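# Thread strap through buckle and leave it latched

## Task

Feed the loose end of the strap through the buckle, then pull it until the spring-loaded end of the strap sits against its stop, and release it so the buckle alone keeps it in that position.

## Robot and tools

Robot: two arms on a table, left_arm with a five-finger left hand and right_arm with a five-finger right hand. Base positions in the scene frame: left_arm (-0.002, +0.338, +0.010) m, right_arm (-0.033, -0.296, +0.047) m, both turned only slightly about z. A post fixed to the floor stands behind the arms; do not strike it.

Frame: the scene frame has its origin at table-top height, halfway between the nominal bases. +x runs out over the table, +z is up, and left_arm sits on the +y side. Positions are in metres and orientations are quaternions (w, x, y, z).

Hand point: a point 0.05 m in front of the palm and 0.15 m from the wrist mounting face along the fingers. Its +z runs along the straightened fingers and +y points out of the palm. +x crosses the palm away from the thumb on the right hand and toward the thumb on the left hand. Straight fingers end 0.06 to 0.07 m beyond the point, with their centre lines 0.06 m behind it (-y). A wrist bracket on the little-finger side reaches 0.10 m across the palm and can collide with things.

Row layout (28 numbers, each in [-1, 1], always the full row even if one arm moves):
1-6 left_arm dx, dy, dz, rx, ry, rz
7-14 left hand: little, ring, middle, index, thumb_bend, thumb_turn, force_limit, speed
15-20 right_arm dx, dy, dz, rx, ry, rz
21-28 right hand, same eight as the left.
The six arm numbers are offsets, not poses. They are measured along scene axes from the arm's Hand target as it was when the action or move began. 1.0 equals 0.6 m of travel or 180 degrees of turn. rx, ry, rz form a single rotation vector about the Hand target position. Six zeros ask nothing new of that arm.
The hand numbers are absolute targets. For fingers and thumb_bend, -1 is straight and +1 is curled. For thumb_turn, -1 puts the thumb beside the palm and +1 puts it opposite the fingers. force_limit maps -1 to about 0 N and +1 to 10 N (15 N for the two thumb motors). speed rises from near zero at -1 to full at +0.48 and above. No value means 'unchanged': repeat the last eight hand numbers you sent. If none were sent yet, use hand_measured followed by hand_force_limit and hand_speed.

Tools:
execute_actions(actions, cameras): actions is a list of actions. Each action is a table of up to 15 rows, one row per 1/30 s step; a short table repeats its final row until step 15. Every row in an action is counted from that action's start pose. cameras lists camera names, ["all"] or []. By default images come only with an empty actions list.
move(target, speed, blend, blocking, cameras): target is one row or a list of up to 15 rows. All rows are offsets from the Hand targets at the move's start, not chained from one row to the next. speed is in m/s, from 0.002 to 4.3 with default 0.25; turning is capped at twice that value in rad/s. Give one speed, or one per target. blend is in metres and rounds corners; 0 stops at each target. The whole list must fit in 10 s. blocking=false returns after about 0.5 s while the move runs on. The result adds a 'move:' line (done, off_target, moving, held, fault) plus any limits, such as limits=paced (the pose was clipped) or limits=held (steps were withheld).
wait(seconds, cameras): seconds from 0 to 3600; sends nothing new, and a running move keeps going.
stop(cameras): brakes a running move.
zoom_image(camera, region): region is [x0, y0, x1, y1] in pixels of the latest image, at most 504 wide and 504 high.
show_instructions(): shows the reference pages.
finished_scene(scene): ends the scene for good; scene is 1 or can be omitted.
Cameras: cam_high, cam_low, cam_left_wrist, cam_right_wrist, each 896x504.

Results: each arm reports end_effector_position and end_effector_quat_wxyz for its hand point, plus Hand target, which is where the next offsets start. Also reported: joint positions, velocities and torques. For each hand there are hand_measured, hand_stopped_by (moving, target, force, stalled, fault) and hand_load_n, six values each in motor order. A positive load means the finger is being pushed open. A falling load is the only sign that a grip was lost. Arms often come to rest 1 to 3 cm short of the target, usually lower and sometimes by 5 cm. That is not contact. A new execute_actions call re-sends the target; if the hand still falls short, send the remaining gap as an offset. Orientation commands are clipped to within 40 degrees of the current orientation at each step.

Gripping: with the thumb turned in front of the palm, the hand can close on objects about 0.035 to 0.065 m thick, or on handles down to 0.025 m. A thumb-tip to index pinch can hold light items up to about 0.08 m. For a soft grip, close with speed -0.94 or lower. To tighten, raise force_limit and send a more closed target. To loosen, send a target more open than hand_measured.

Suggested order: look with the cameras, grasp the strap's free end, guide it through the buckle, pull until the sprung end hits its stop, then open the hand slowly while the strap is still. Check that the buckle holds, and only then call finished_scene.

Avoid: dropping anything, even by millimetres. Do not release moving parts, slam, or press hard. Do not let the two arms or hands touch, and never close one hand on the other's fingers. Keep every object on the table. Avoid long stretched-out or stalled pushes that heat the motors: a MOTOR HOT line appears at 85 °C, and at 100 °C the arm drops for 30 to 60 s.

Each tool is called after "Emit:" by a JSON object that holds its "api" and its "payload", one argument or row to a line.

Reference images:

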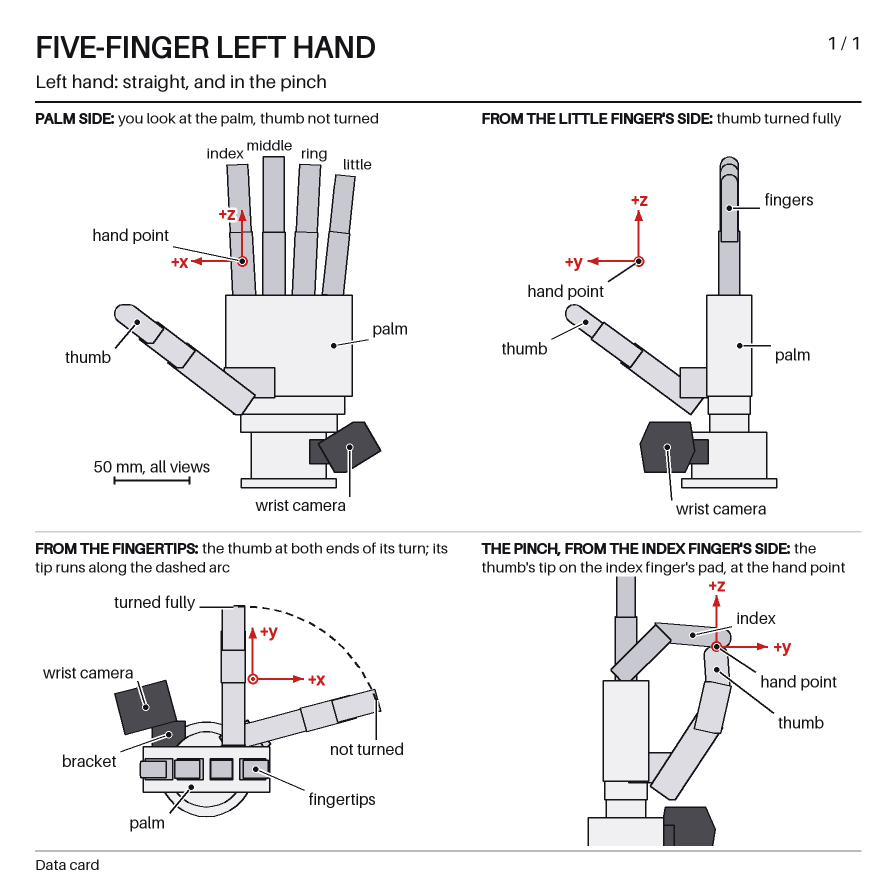

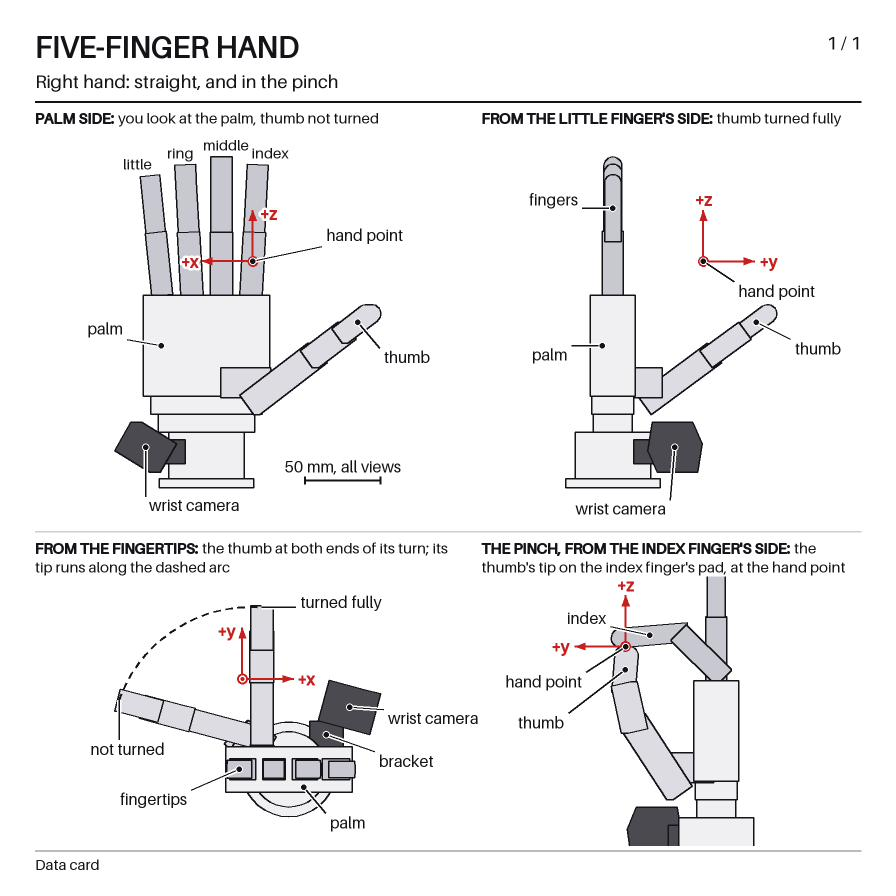

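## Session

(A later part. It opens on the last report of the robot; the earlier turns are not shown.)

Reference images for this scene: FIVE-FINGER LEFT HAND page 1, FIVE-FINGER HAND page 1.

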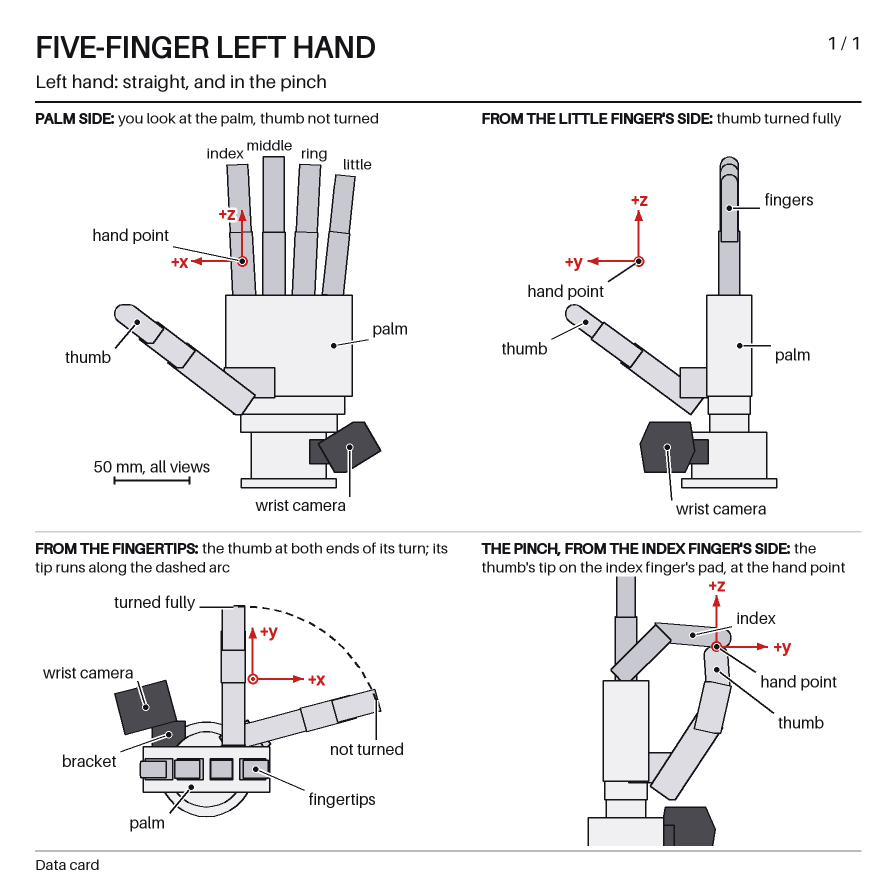

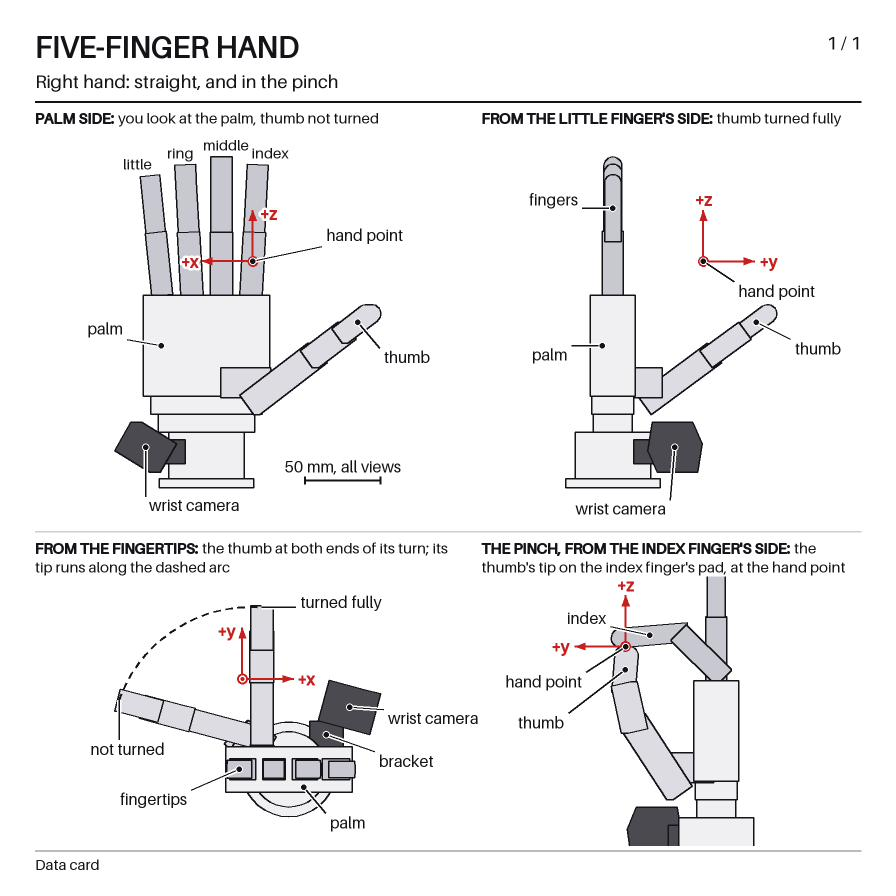

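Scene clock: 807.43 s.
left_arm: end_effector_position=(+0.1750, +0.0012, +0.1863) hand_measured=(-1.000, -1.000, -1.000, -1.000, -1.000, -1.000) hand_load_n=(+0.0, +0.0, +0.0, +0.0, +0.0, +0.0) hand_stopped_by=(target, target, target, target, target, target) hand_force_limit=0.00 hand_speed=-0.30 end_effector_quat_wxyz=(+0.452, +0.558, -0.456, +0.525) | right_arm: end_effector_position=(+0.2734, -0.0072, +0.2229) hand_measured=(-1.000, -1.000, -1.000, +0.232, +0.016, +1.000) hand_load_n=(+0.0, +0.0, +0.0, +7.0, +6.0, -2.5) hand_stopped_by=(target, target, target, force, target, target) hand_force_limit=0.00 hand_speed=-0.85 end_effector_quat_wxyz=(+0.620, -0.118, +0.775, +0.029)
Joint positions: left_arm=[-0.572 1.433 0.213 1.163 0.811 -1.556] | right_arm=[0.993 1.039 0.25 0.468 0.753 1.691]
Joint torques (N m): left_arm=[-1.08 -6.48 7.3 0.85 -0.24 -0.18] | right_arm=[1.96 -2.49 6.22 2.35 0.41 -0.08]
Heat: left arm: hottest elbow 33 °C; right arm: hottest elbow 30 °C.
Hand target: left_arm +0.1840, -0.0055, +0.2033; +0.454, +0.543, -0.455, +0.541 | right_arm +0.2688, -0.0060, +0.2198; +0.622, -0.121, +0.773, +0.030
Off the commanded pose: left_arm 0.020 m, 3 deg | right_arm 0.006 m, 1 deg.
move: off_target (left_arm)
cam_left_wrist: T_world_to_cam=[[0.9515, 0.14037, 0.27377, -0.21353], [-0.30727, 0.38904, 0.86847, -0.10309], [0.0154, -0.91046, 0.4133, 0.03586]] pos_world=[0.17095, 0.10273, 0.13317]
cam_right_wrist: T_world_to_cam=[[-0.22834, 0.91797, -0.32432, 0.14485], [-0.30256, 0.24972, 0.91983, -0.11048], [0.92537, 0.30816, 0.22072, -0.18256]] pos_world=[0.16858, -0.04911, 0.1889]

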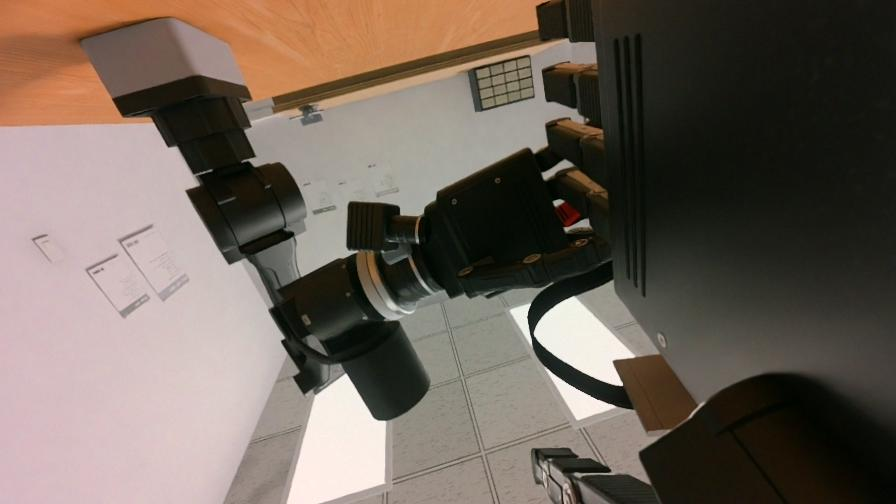

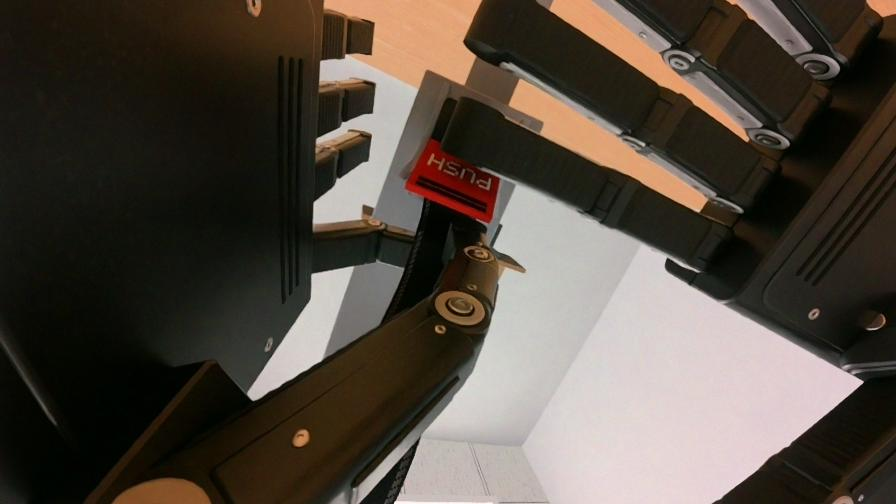

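Emit:
{"api": "move", "payload": {
  "target": [0.0,0,0.012,0,0,0,-1,-1,-1,-1,-1,-1,0,-0.3,0,0,0,0,0,0,-1,-1,-1,0.4,0.02,1,0,-0.85],
  "speed": 0.03,
  "cameras": ["cam_left_wrist","cam_right_wrist"]
}}

Emit:
{"api": "zoom_image", "payload": {
  "camera": "cam_right_wrist",
  "region": [380, 60, 680, 300]
}}

Emit:
{"api": "zoom_image", "payload": {
  "camera": "cam_left_wrist",
  "region": [500, 120, 640, 260]
}}

Scene clock: 812.03 s.
left_arm: end_effector_position=(+0.1722, +0.0017, +0.1902) hand_measured=(-1.000, -1.000, -1.000, -1.000, -1.000, -1.000) hand_load_n=(+0.0, +0.0, +0.0, -0.5, +0.0, +0.0) hand_stopped_by=(target, target, target, target, target, target) hand_force_limit=0.00 hand_speed=-0.30 end_effector_quat_wxyz=(+0.455, +0.560, -0.458, +0.519) | right_arm: end_effector_position=(+0.2734, -0.0072, +0.2229) hand_measured=(-1.000, -1.000, -1.000, +0.232, +0.016, +1.000) hand_load_n=(+0.0, +0.0, +0.0, +6.5, +6.0, -2.5) hand_stopped_by=(target, target, target, force, target, target) hand_force_limit=0.00 hand_speed=-0.85 end_effector_quat_wxyz=(+0.620, -0.118, +0.775, +0.029)
Joint positions: left_arm=[-0.574 1.394 0.213 1.114 0.818 -1.556] | right_arm=[0.993 1.039 0.25 0.468 0.753 1.691]
Joint torques (N m): left_arm=[-1.08 -6.48 7.88 0.98 -0.21 -0.18] | right_arm=[1.96 -2.55 6.22 2.36 0.41 -0.08]
Heat: left arm: hottest elbow 33 °C; right arm: hottest elbow 30 °C.
Hand target: left_arm +0.1840, -0.0055, +0.2105; +0.454, +0.543, -0.455, +0.541 | right_arm +0.2688, -0.0060, +0.2198; +0.622, -0.121, +0.773, +0.030
Off the commanded pose: left_arm 0.025 m, 3 deg | right_arm 0.006 m, 1 deg.
move: off_target (left_arm)
cam_left_wrist: T_world_to_cam=[[0.95521, 0.13015, 0.26578, -0.21107], [-0.29574, 0.38699, 0.87337, -0.11042], [0.01081, -0.91285, 0.40815, 0.0364]] pos_world=[0.16857, 0.10343, 0.13768]
cam_right_wrist: T_world_to_cam=[[-0.22834, 0.91797, -0.32432, 0.14485], [-0.30256, 0.24972, 0.91983, -0.11048], [0.92537, 0.30816, 0.22072, -0.18256]] pos_world=[0.16858, -0.04911, 0.1889]

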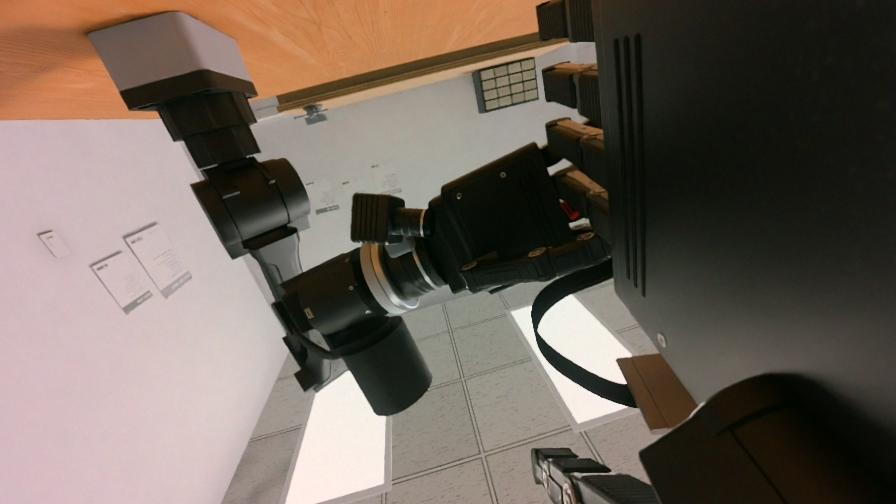

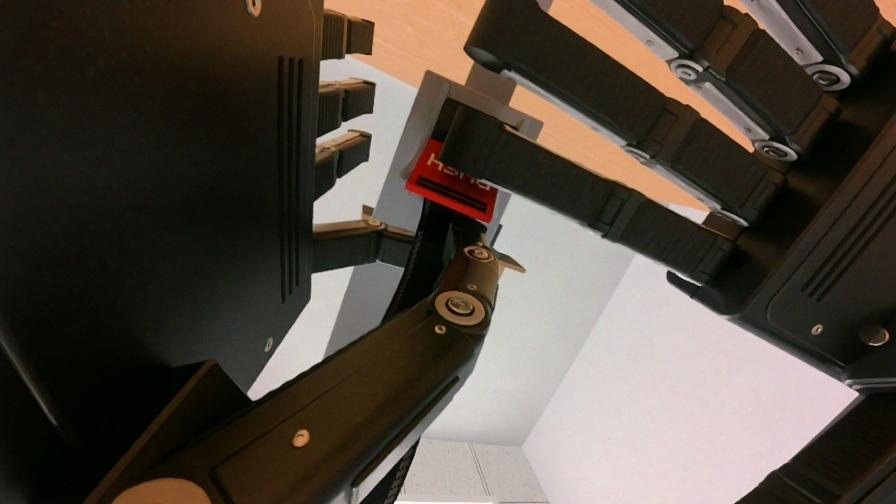

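Scaled by 1.680.

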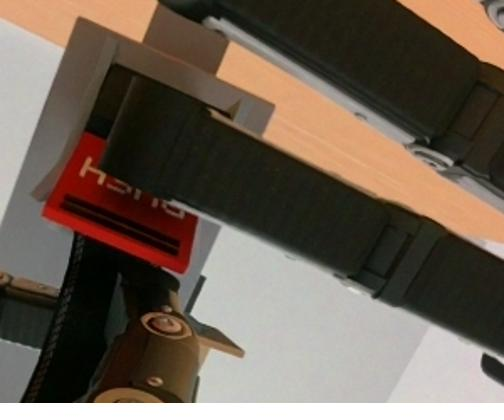

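Scaled by 3.600.

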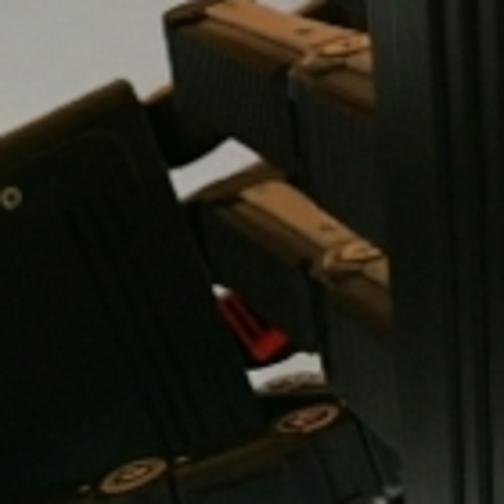

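Emit:
{"api": "move", "payload": {
  "target": [0.015,0,0.012,0,0,0,-1,-1,-1,-1,-1,-1,0,-0.3,0,0,0,0,0,0,-1,-1,-1,0.4,0.02,1,0,-0.85],
  "speed": 0.03,
  "cameras": ["cam_left_wrist","cam_right_wrist"]
}}

Emit:
{"api": "zoom_image", "payload": {
  "camera": "cam_right_wrist",
  "region": [380, 60, 680, 300]
}}

Emit:
{"api": "zoom_image", "payload": {
  "camera": "cam_left_wrist",
  "region": [500, 120, 640, 260]
}}

Scene clock: 817.27 s.
left_arm: end_effector_position=(+0.1721, +0.0000, +0.1925) hand_measured=(-1.000, -1.000, -1.000, -1.000, -1.000, -1.000) hand_load_n=(+0.0, +0.0, +0.0, -1.0, +0.0, -0.5) hand_stopped_by=(target, target, target, target, target, target) hand_force_limit=0.00 hand_speed=-0.30 end_effector_quat_wxyz=(+0.461, +0.561, -0.461, +0.510) | right_arm: end_effector_position=(+0.2734, -0.0072, +0.2229) hand_measured=(-1.000, -1.000, -1.000, +0.232, +0.016, +1.000) hand_load_n=(+0.0, +0.0, +0.0, +6.5, +6.0, -2.5) hand_stopped_by=(target, target, target, force, target, target) hand_force_limit=0.00 hand_speed=-0.85 end_effector_quat_wxyz=(+0.620, -0.118, +0.775, +0.029)
Joint positions: left_arm=[-0.574 1.376 0.225 1.068 0.835 -1.556] | right_arm=[0.993 1.039 0.25 0.468 0.753 1.691]
Joint torques (N m): left_arm=[0.56 -6.53 8.99 1.09 -0.08 -0.17] | right_arm=[1.96 -2.55 6.22 2.36 0.41 -0.08]
Heat: left arm: hottest elbow 33 °C; right arm: hottest elbow 30 °C.
Hand target: left_arm +0.1930, -0.0055, +0.2177; +0.454, +0.543, -0.455, +0.541 | right_arm +0.2688, -0.0060, +0.2198; +0.622, -0.121, +0.773, +0.030
Off the commanded pose: left_arm 0.033 m, 4 deg | right_arm 0.006 m, 1 deg.
move: off_target (left_arm)
cam_left_wrist: T_world_to_cam=[[0.96076, 0.11209, 0.25372, -0.21003], [-0.27737, 0.38526, 0.88014, -0.11628], [0.00091, -0.91598, 0.40123, 0.03699]] pos_world=[0.1695, 0.10222, 0.14079]
cam_right_wrist: T_world_to_cam=[[-0.22834, 0.91797, -0.32432, 0.14485], [-0.30256, 0.24972, 0.91983, -0.11048], [0.92537, 0.30816, 0.22072, -0.18256]] pos_world=[0.16858, -0.04911, 0.1889]

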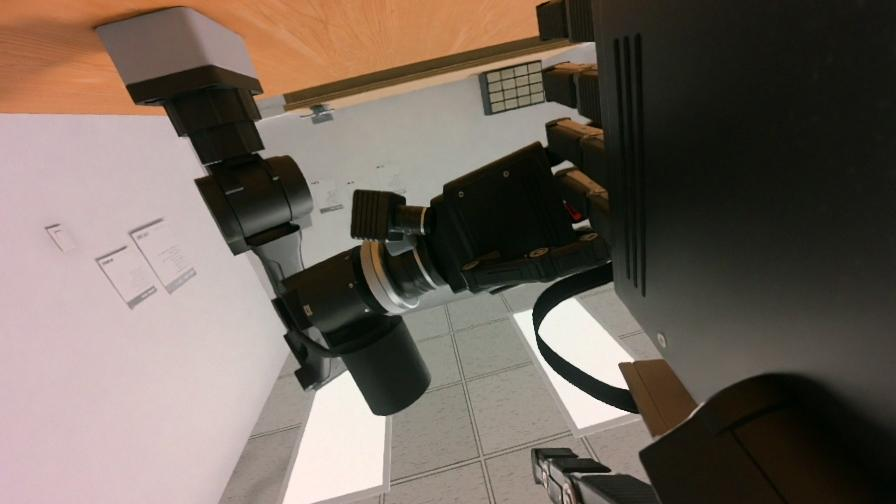

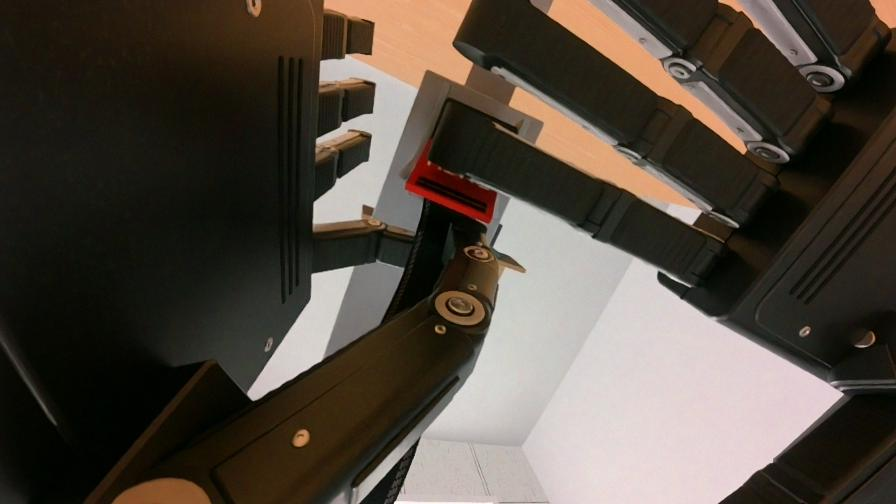

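Scaled by 1.680.

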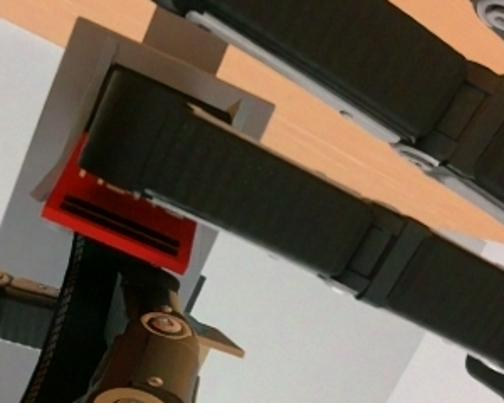

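Scaled by 3.600.

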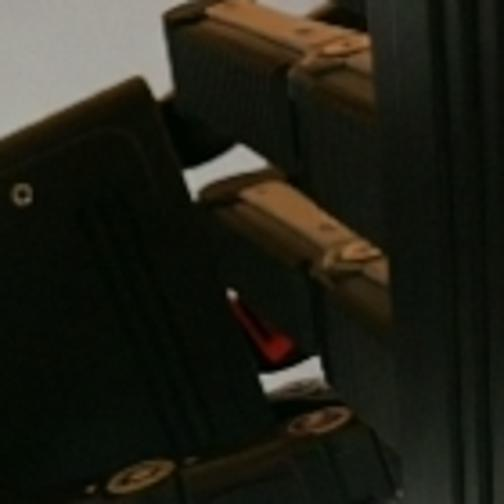

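Emit:
{"api": "move", "payload": {
  "target": [-0.005,0.003,-0.028,0,0,0,-1,-1,-1,-1,-1,-1,0,-0.3,0,0,0,0,0,0,-1,-1,-1,0.4,0.02,1,0,-0.85],
  "speed": 0.03,
  "cameras": ["cam_right_wrist"]
}}

Emit:
{"api": "zoom_image", "payload": {
  "camera": "cam_right_wrist",
  "region": [380, 60, 680, 300]
}}

Scene clock: 827.13 s.
left_arm: end_effector_position=(+0.1777, -0.0007, +0.1858) hand_measured=(-1.000, -1.000, -1.000, -1.000, -1.000, -1.000) hand_load_n=(+0.0, +0.0, +0.0, +0.0, -0.5, +0.0) hand_stopped_by=(target, target, target, target, target, target) hand_force_limit=0.00 hand_speed=-0.30 end_effector_quat_wxyz=(+0.456, +0.560, -0.458, +0.519) | right_arm: end_effector_position=(+0.2734, -0.0072, +0.2229) hand_measured=(-1.000, -1.000, -1.000, +0.232, +0.016, +1.000) hand_load_n=(+0.0, +0.0, +0.0, +6.5, +6.0, -2.5) hand_stopped_by=(target, target, target, force, target, target) hand_force_limit=0.00 hand_speed=-0.85 end_effector_quat_wxyz=(+0.620, -0.118, +0.775, +0.029)
Joint positions: left_arm=[-0.569 1.437 0.227 1.143 0.824 -1.556] | right_arm=[0.993 1.039 0.25 0.468 0.753 1.691]
Joint torques (N m): left_arm=[0.09 -5.25 6.98 1.94 -0.12 -0.16] | right_arm=[1.96 -2.55 6.22 2.35 0.4 -0.08]
Heat: left arm: hottest elbow 33 °C; right arm: hottest elbow 29 °C.
Hand target: left_arm +0.1900, -0.0037, +0.2009; +0.454, +0.543, -0.455, +0.541 | right_arm +0.2688, -0.0060, +0.2198; +0.622, -0.121, +0.773, +0.030
Off the commanded pose: left_arm 0.020 m, 3 deg | right_arm 0.006 m, 1 deg.
move: off_target (left_arm)
cam_right_wrist: T_world_to_cam=[[-0.22834, 0.91797, -0.32432, 0.14485], [-0.30256, 0.24972, 0.91983, -0.11048], [0.92537, 0.30816, 0.22072, -0.18256]] pos_world=[0.16858, -0.04911, 0.1889]

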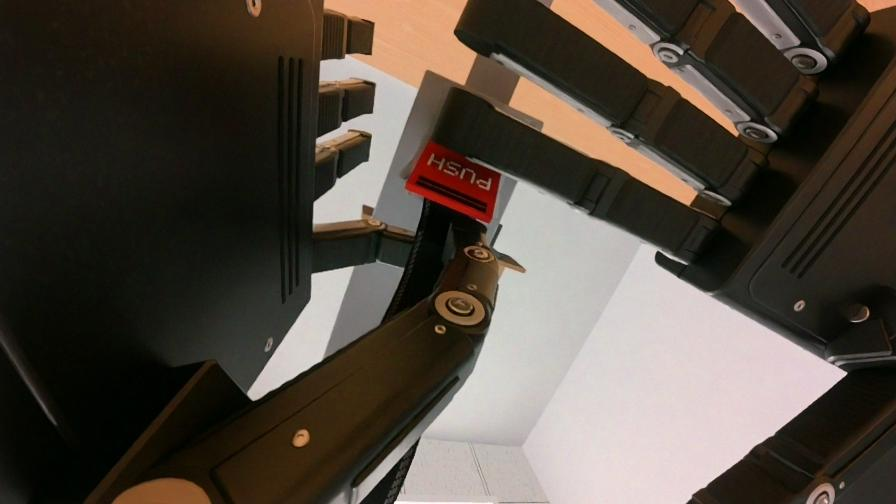

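Scaled by 1.680.

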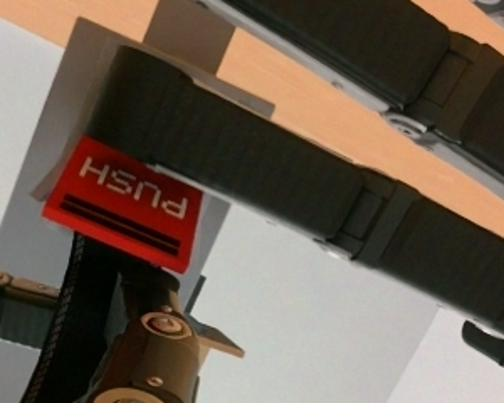

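Emit:
{"api": "move", "payload": {
  "target": [
    [0.01,0.003,0.0,0,0,0,-1,-1,-1,-1,-1,-1,0,-0.3,0,0,0,0,0,0,-1,-1,-1,0.4,0.02,1,0,-0.85],
    [0.01,0.003,0.018,0,0,0,-1,-1,-1,-1,-1,-1,0,-0.3,0,0,0,0,0,0,-1,-1,-1,0.4,0.02,1,0,-0.85]
  ],
  "speed": 0.03,
  "cameras": ["cam_right_wrist","cam_left_wrist"]
}}

Emit:
{"api": "zoom_image", "payload": {
  "camera": "cam_right_wrist",
  "region": [380, 60, 680, 300]
}}

Emit:
{"api": "zoom_image", "payload": {
  "camera": "cam_left_wrist",
  "region": [500, 120, 640, 260]
}}

Scene clock: 834.57 s.
left_arm: end_effector_position=(+0.1796, +0.0019, +0.1873) hand_measured=(-1.000, -1.000, -1.000, -1.000, -1.000, -1.000) hand_load_n=(+0.0, +0.0, +0.0, +0.0, +0.0, +0.0) hand_stopped_by=(target, target, target, target, target, target) hand_force_limit=0.00 hand_speed=-0.30 end_effector_quat_wxyz=(+0.459, +0.564, -0.458, +0.511) | right_arm: end_effector_position=(+0.2734, -0.0072, +0.2229) hand_measured=(-1.000, -1.000, -1.000, +0.232, +0.016, +1.000) hand_load_n=(+0.0, +0.0, +0.0, +6.5, +6.0, -2.5) hand_stopped_by=(target, target, target, force, target, target) hand_force_limit=0.00 hand_speed=-0.85 end_effector_quat_wxyz=(+0.620, -0.118, +0.775, +0.029)
Joint positions: left_arm=[-0.554 1.416 0.231 1.1 0.846 -1.556] | right_arm=[0.993 1.039 0.25 0.468 0.753 1.691]
Joint torques (N m): left_arm=[0.32 -7.18 8.12 1.22 0.03 -0.17] | right_arm=[1.96 -2.55 6.2 2.36 0.4 -0.08]
Heat: left arm: hottest elbow 32 °C; right arm: hottest elbow 29 °C.
Hand target: left_arm +0.1960, -0.0019, +0.2117; +0.454, +0.543, -0.455, +0.541 | right_arm +0.2688, -0.0060, +0.2198; +0.622, -0.121, +0.773, +0.030
Off the commanded pose: left_arm 0.030 m, 4 deg | right_arm 0.006 m, 1 deg.
move: off_target (left_arm)
cam_left_wrist: T_world_to_cam=[[0.96012, 0.12096, 0.25209, -0.21569], [-0.27943, 0.38268, 0.88061, -0.11018], [0.01004, -0.91593, 0.40122, 0.03915]] pos_world=[0.1759, 0.10411, 0.13569]
cam_right_wrist: T_world_to_cam=[[-0.22834, 0.91797, -0.32432, 0.14485], [-0.30256, 0.24972, 0.91983, -0.11048], [0.92537, 0.30816, 0.22072, -0.18256]] pos_world=[0.16858, -0.04911, 0.1889]
Images, in order (width x height): cam_left_wrist 896x504, cam_right_wrist 896x504.

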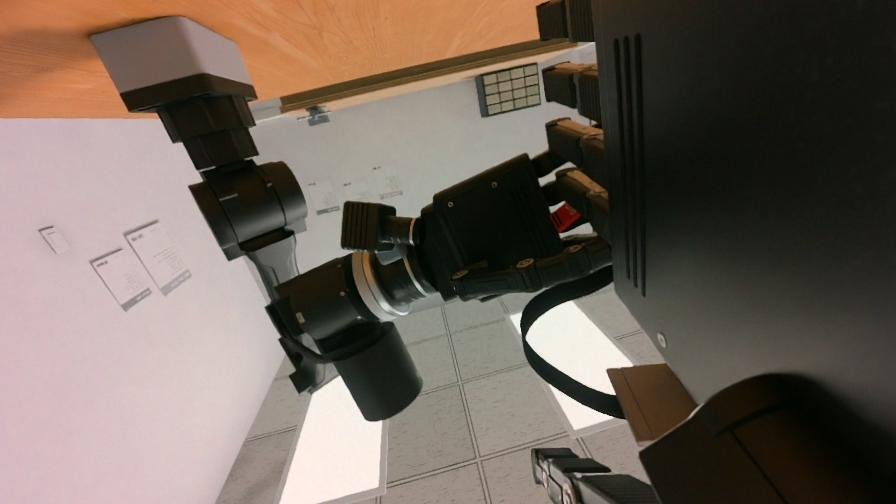

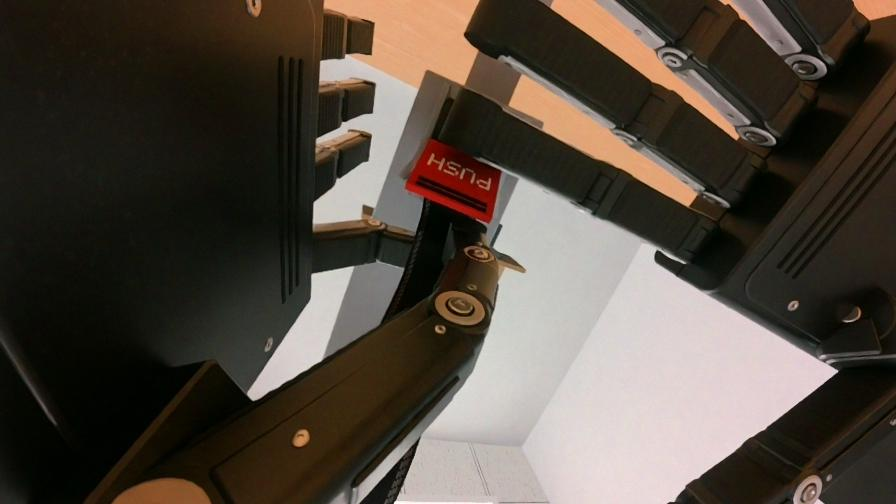

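Scaled by 1.680.

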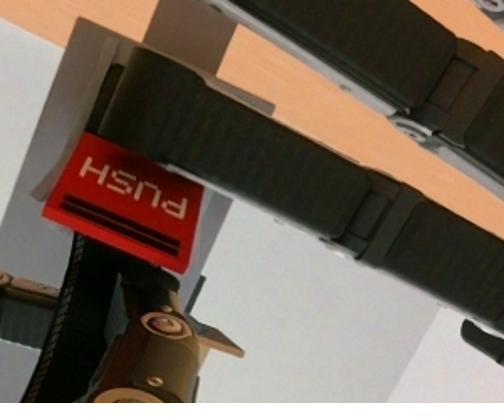

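Scaled by 3.600.

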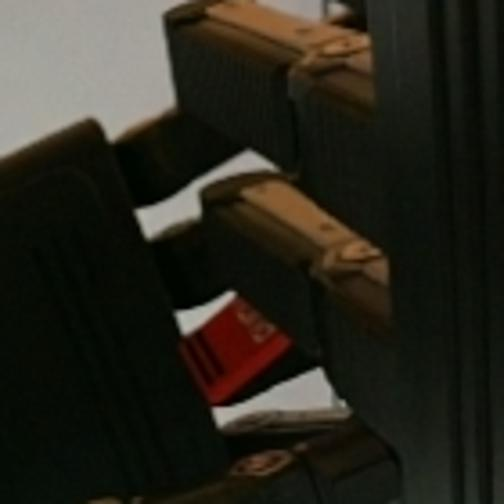

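Emit:
{"api": "move", "payload": {
  "target": [0.0,0.0,0.018,0,0,0,-1,-1,-1,-1,-1,-1,0,-0.3,0,0,0,0,0,0,-1,-1,-1,0.4,0.02,1,0,-0.85],
  "speed": 0.03,
  "cameras": ["cam_right_wrist","cam_left_wrist"]
}}

Emit:
{"api": "zoom_image", "payload": {
  "camera": "cam_right_wrist",
  "region": [380, 60, 680, 300]
}}

Emit:
{"api": "zoom_image", "payload": {
  "camera": "cam_left_wrist",
  "region": [500, 120, 640, 260]
}}

Scene clock: 840.90 s.
left_arm: end_effector_position=(+0.1797, +0.0025, +0.1907) hand_measured=(-1.000, -1.000, -1.000, -1.000, -1.000, -1.000) hand_load_n=(+0.0, +0.0, +0.0, +0.0, +0.0, +0.0) hand_stopped_by=(target, target, target, target, target, target) hand_force_limit=0.00 hand_speed=-0.30 end_effector_quat_wxyz=(+0.458, +0.574, -0.455, +0.504) | right_arm: end_effector_position=(+0.2734, -0.0072, +0.2229) hand_measured=(-1.000, -1.000, -1.000, +0.232, +0.016, +1.000) hand_load_n=(+0.0, +0.0, +0.0, +6.5, +6.0, -2.5) hand_stopped_by=(target, target, target, force, target, target) hand_force_limit=0.00 hand_speed=-0.85 end_effector_quat_wxyz=(+0.620, -0.118, +0.775, +0.029)
Joint positions: left_arm=[-0.554 1.367 0.231 1.027 0.84 -1.556] | right_arm=[0.993 1.039 0.25 0.468 0.753 1.691]
Joint torques (N m): left_arm=[0.38 -7.77 9.09 1.52 0.04 -0.17] | right_arm=[1.96 -2.49 6.2 2.35 0.41 -0.08]
Heat: left arm: hottest elbow 32 °C; right arm: hottest elbow 29 °C.
Hand target: left_arm +0.1960, -0.0019, +0.2225; +0.454, +0.543, -0.455, +0.541 | right_arm +0.2688, -0.0060, +0.2198; +0.622, -0.121, +0.773, +0.030
Off the commanded pose: left_arm 0.036 m, 5 deg | right_arm 0.006 m, 1 deg.
move: off_target (left_arm)
cam_left_wrist: T_world_to_cam=[[0.96434, 0.12347, 0.23411, -0.21403], [-0.2636, 0.36889, 0.89131, -0.11811], [0.02369, -0.92124, 0.38828, 0.0383]] pos_world=[0.17435, 0.10528, 0.1405]
cam_right_wrist: T_world_to_cam=[[-0.22834, 0.91797, -0.32432, 0.14485], [-0.30256, 0.24972, 0.91983, -0.11048], [0.92537, 0.30816, 0.22072, -0.18256]] pos_world=[0.16858, -0.04911, 0.1889]
Images, in order (width x height): cam_left_wrist 896x504, cam_right_wrist 896x504.

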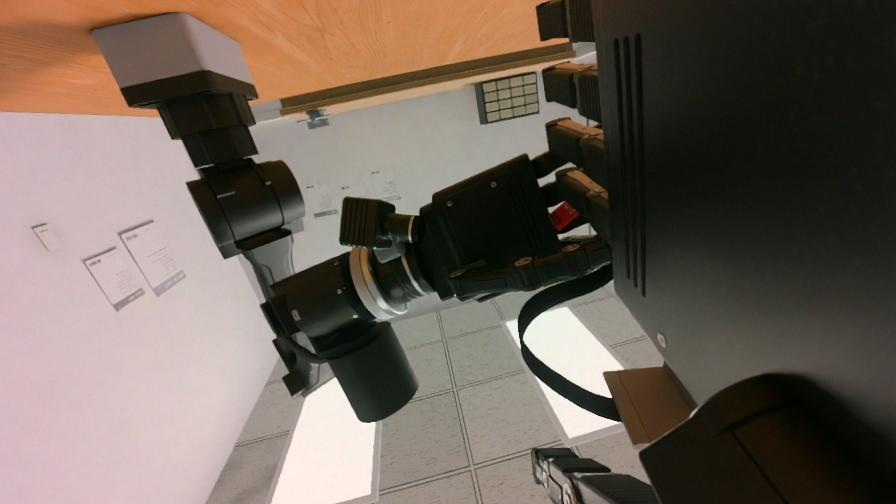

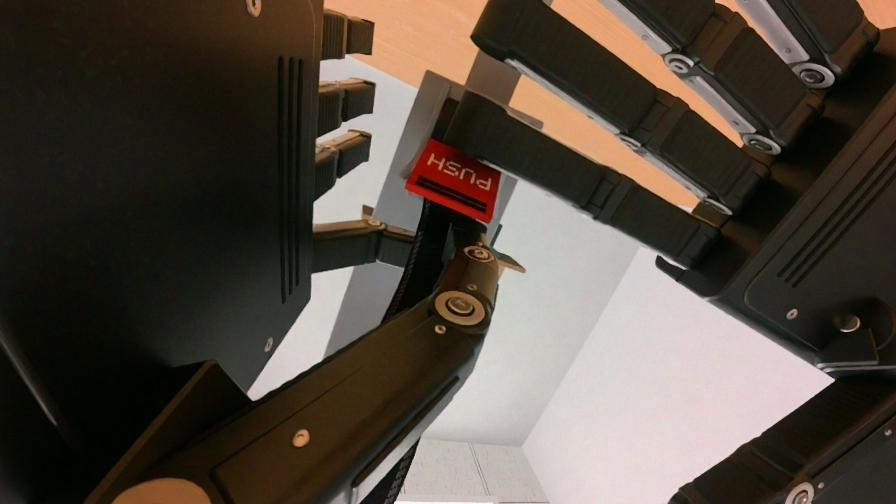

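Scaled by 1.680.

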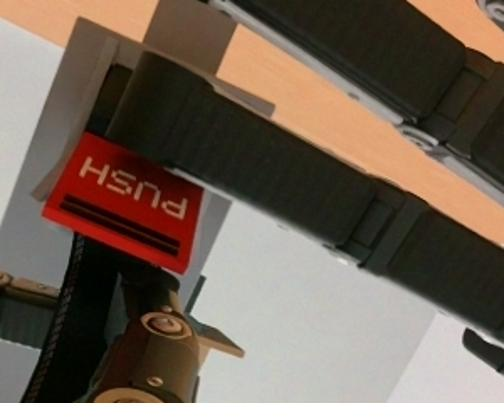

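Scaled by 3.600.

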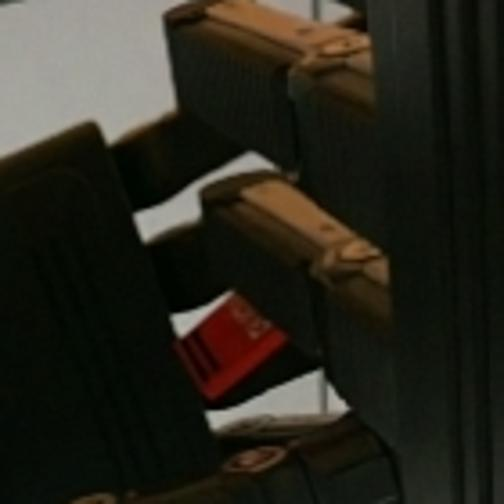

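Emit:
{"api": "move", "payload": {
  "target": [
    [-0.015,0.0,-0.05,0,0,0,-1,-1,-1,-1,-1,-1,0,-0.3,0,0,0,0,0,0,-1,-1,-1,0.4,0.02,1,0,-0.85],
    [-0.015,0.0,-0.03,0,0,0,-1,-1,-1,-1,-1,-1,0,-0.3,0,0,0,0,0,0,-1,-1,-1,0.4,0.02,1,0,-0.85]
  ],
  "speed": 0.04,
  "cameras": ["cam_right_wrist"]
}}

Emit:
{"api": "zoom_image", "payload": {
  "camera": "cam_right_wrist",
  "region": [380, 60, 680, 300]
}}

Scene clock: 852.73 s.
left_arm: end_effector_position=(+0.1797, +0.0007, +0.1859) hand_measured=(-1.000, -1.000, -1.000, -1.000, -1.000, -1.000) hand_load_n=(+0.0, +0.0, +0.5, -0.5, +0.0, +0.0) hand_stopped_by=(target, target, target, target, target, target) hand_force_limit=0.00 hand_speed=-0.30 end_effector_quat_wxyz=(+0.457, +0.558, -0.459, +0.518) | right_arm: end_effector_position=(+0.2734, -0.0072, +0.2229) hand_measured=(-1.000, -1.000, -1.000, +0.232, +0.016, +1.000) hand_load_n=(+0.0, +0.0, +0.0, +6.5, +6.5, -2.5) hand_stopped_by=(target, target, target, force, target, target) hand_force_limit=0.00 hand_speed=-0.85 end_effector_quat_wxyz=(+0.620, -0.118, +0.775, +0.029)
Joint positions: left_arm=[-0.559 1.442 0.231 1.143 0.84 -1.556] | right_arm=[0.993 1.039 0.25 0.468 0.753 1.691]
Joint torques (N m): left_arm=[-0.97 -7.59 5.94 1.31 -0.37 -0.18] | right_arm=[1.96 -2.55 6.22 2.36 0.4 -0.08]
Heat: left arm: hottest elbow 32 °C; right arm: hottest elbow 29 °C.
Hand target: left_arm +0.1870, -0.0019, +0.2045; +0.454, +0.543, -0.455, +0.541 | right_arm +0.2688, -0.0060, +0.2198; +0.622, -0.121, +0.773, +0.030
Off the commanded pose: left_arm 0.020 m, 3 deg | right_arm 0.006 m, 1 deg.
move: off_target (left_arm)
cam_right_wrist: T_world_to_cam=[[-0.22834, 0.91797, -0.32432, 0.14485], [-0.30256, 0.24972, 0.91983, -0.11048], [0.92537, 0.30816, 0.22072, -0.18256]] pos_world=[0.16858, -0.04911, 0.1889]

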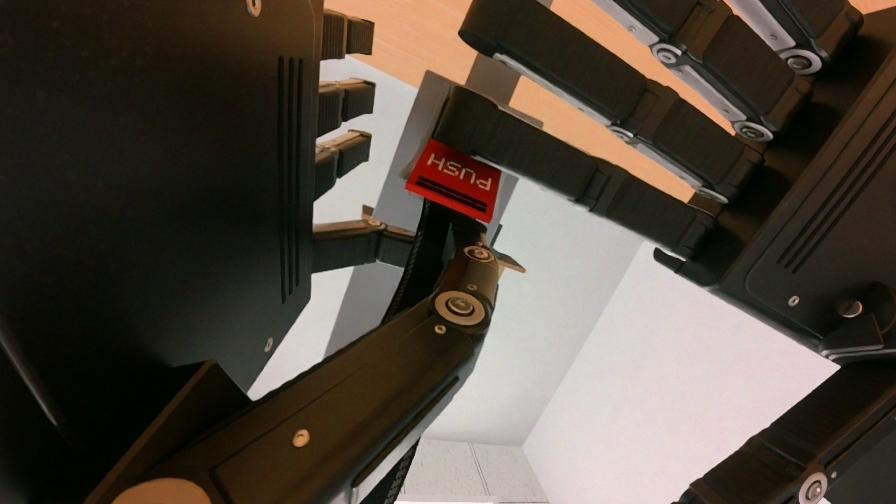

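Scaled by 1.680.

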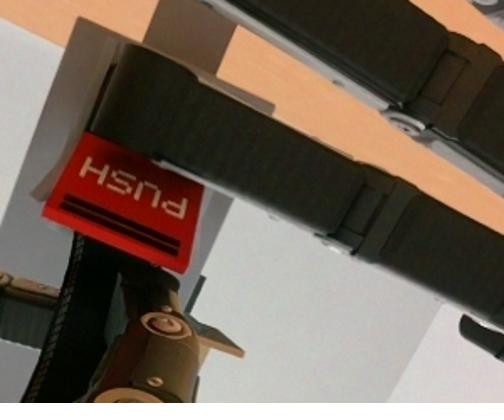

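Emit:
{"api": "move", "payload": {
  "target": [
    [-0.012,0.0,-0.01,0,0,0,-1,-1,-1,-1,-1,-1,0,-0.3,0,0,0,0,0,0,-1,-1,-1,0.4,0.02,1,0,-0.85],
    [-0.010,0.0,0.015,0,0,0,-1,-1,-1,-1,-1,-1,0,-0.3,0,0,0,0,0,0,-1,-1,-1,0.4,0.02,1,0,-0.85]
  ],
  "speed": 0.04,
  "cameras": ["cam_right_wrist"]
}}

Emit:
{"api": "zoom_image", "payload": {
  "camera": "cam_right_wrist",
  "region": [380, 60, 680, 300]
}}

Scene clock: 858.23 s.
left_arm: end_effector_position=(+0.1732, +0.0006, +0.2005) hand_measured=(-1.000, -1.000, -1.000, -1.000, -1.000, -1.000) hand_load_n=(+0.0, -0.5, +0.0, -1.5, +0.0, +0.0) hand_stopped_by=(target, target, target, target, target, target) hand_force_limit=0.00 hand_speed=-0.30 end_effector_quat_wxyz=(+0.456, +0.551, -0.460, +0.527) | right_arm: end_effector_position=(+0.2736, -0.0074, +0.2223) hand_measured=(-1.000, -1.000, -1.000, +0.232, +0.016, +1.000) hand_load_n=(+0.0, +0.0, +0.0, +6.5, +6.0, -2.5) hand_stopped_by=(target, target, target, force, target, target) hand_force_limit=0.00 hand_speed=-0.85 end_effector_quat_wxyz=(+0.620, -0.118, +0.776, +0.028)
Joint positions: left_arm=[-0.574 1.364 0.223 1.097 0.823 -1.558] | right_arm=[0.993 1.041 0.25 0.468 0.754 1.691]
Joint torques (N m): left_arm=[-0.67 -6.18 6.58 0.88 -0.21 -0.16] | right_arm=[1.96 -2.61 6.2 2.36 0.37 -0.08]
Heat: left arm: hottest elbow 32 °C; right arm: hottest elbow 29 °C.
Hand target: left_arm +0.1810, -0.0019, +0.2135; +0.454, +0.543, -0.455, +0.541 | right_arm +0.2688, -0.0060, +0.2198; +0.622, -0.121, +0.773, +0.030
Off the commanded pose: left_arm 0.015 m, 2 deg | right_arm 0.006 m, 1 deg.
move: off_target (left_arm)
cam_right_wrist: T_world_to_cam=[[-0.22707, 0.91782, -0.32565, 0.14486], [-0.30185, 0.25159, 0.91956, -0.11004], [0.92592, 0.30711, 0.21991, -0.18253]] pos_world=[0.16868, -0.04921, 0.1885]

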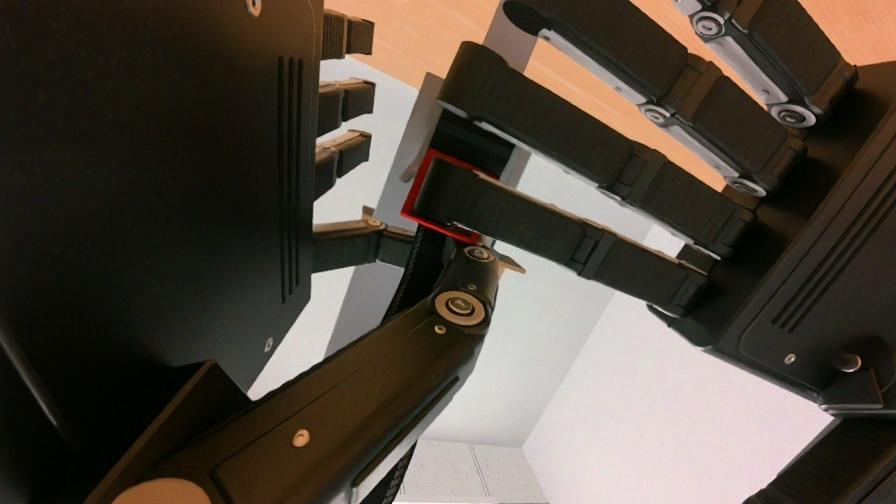

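Scaled by 1.680.

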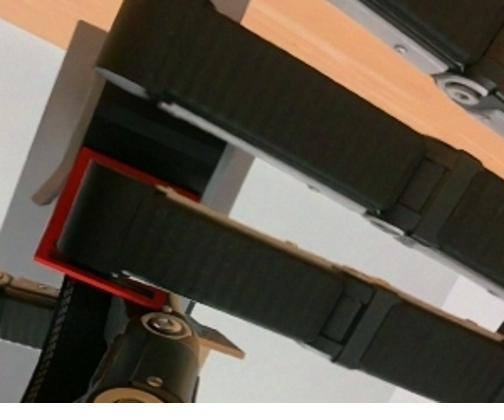

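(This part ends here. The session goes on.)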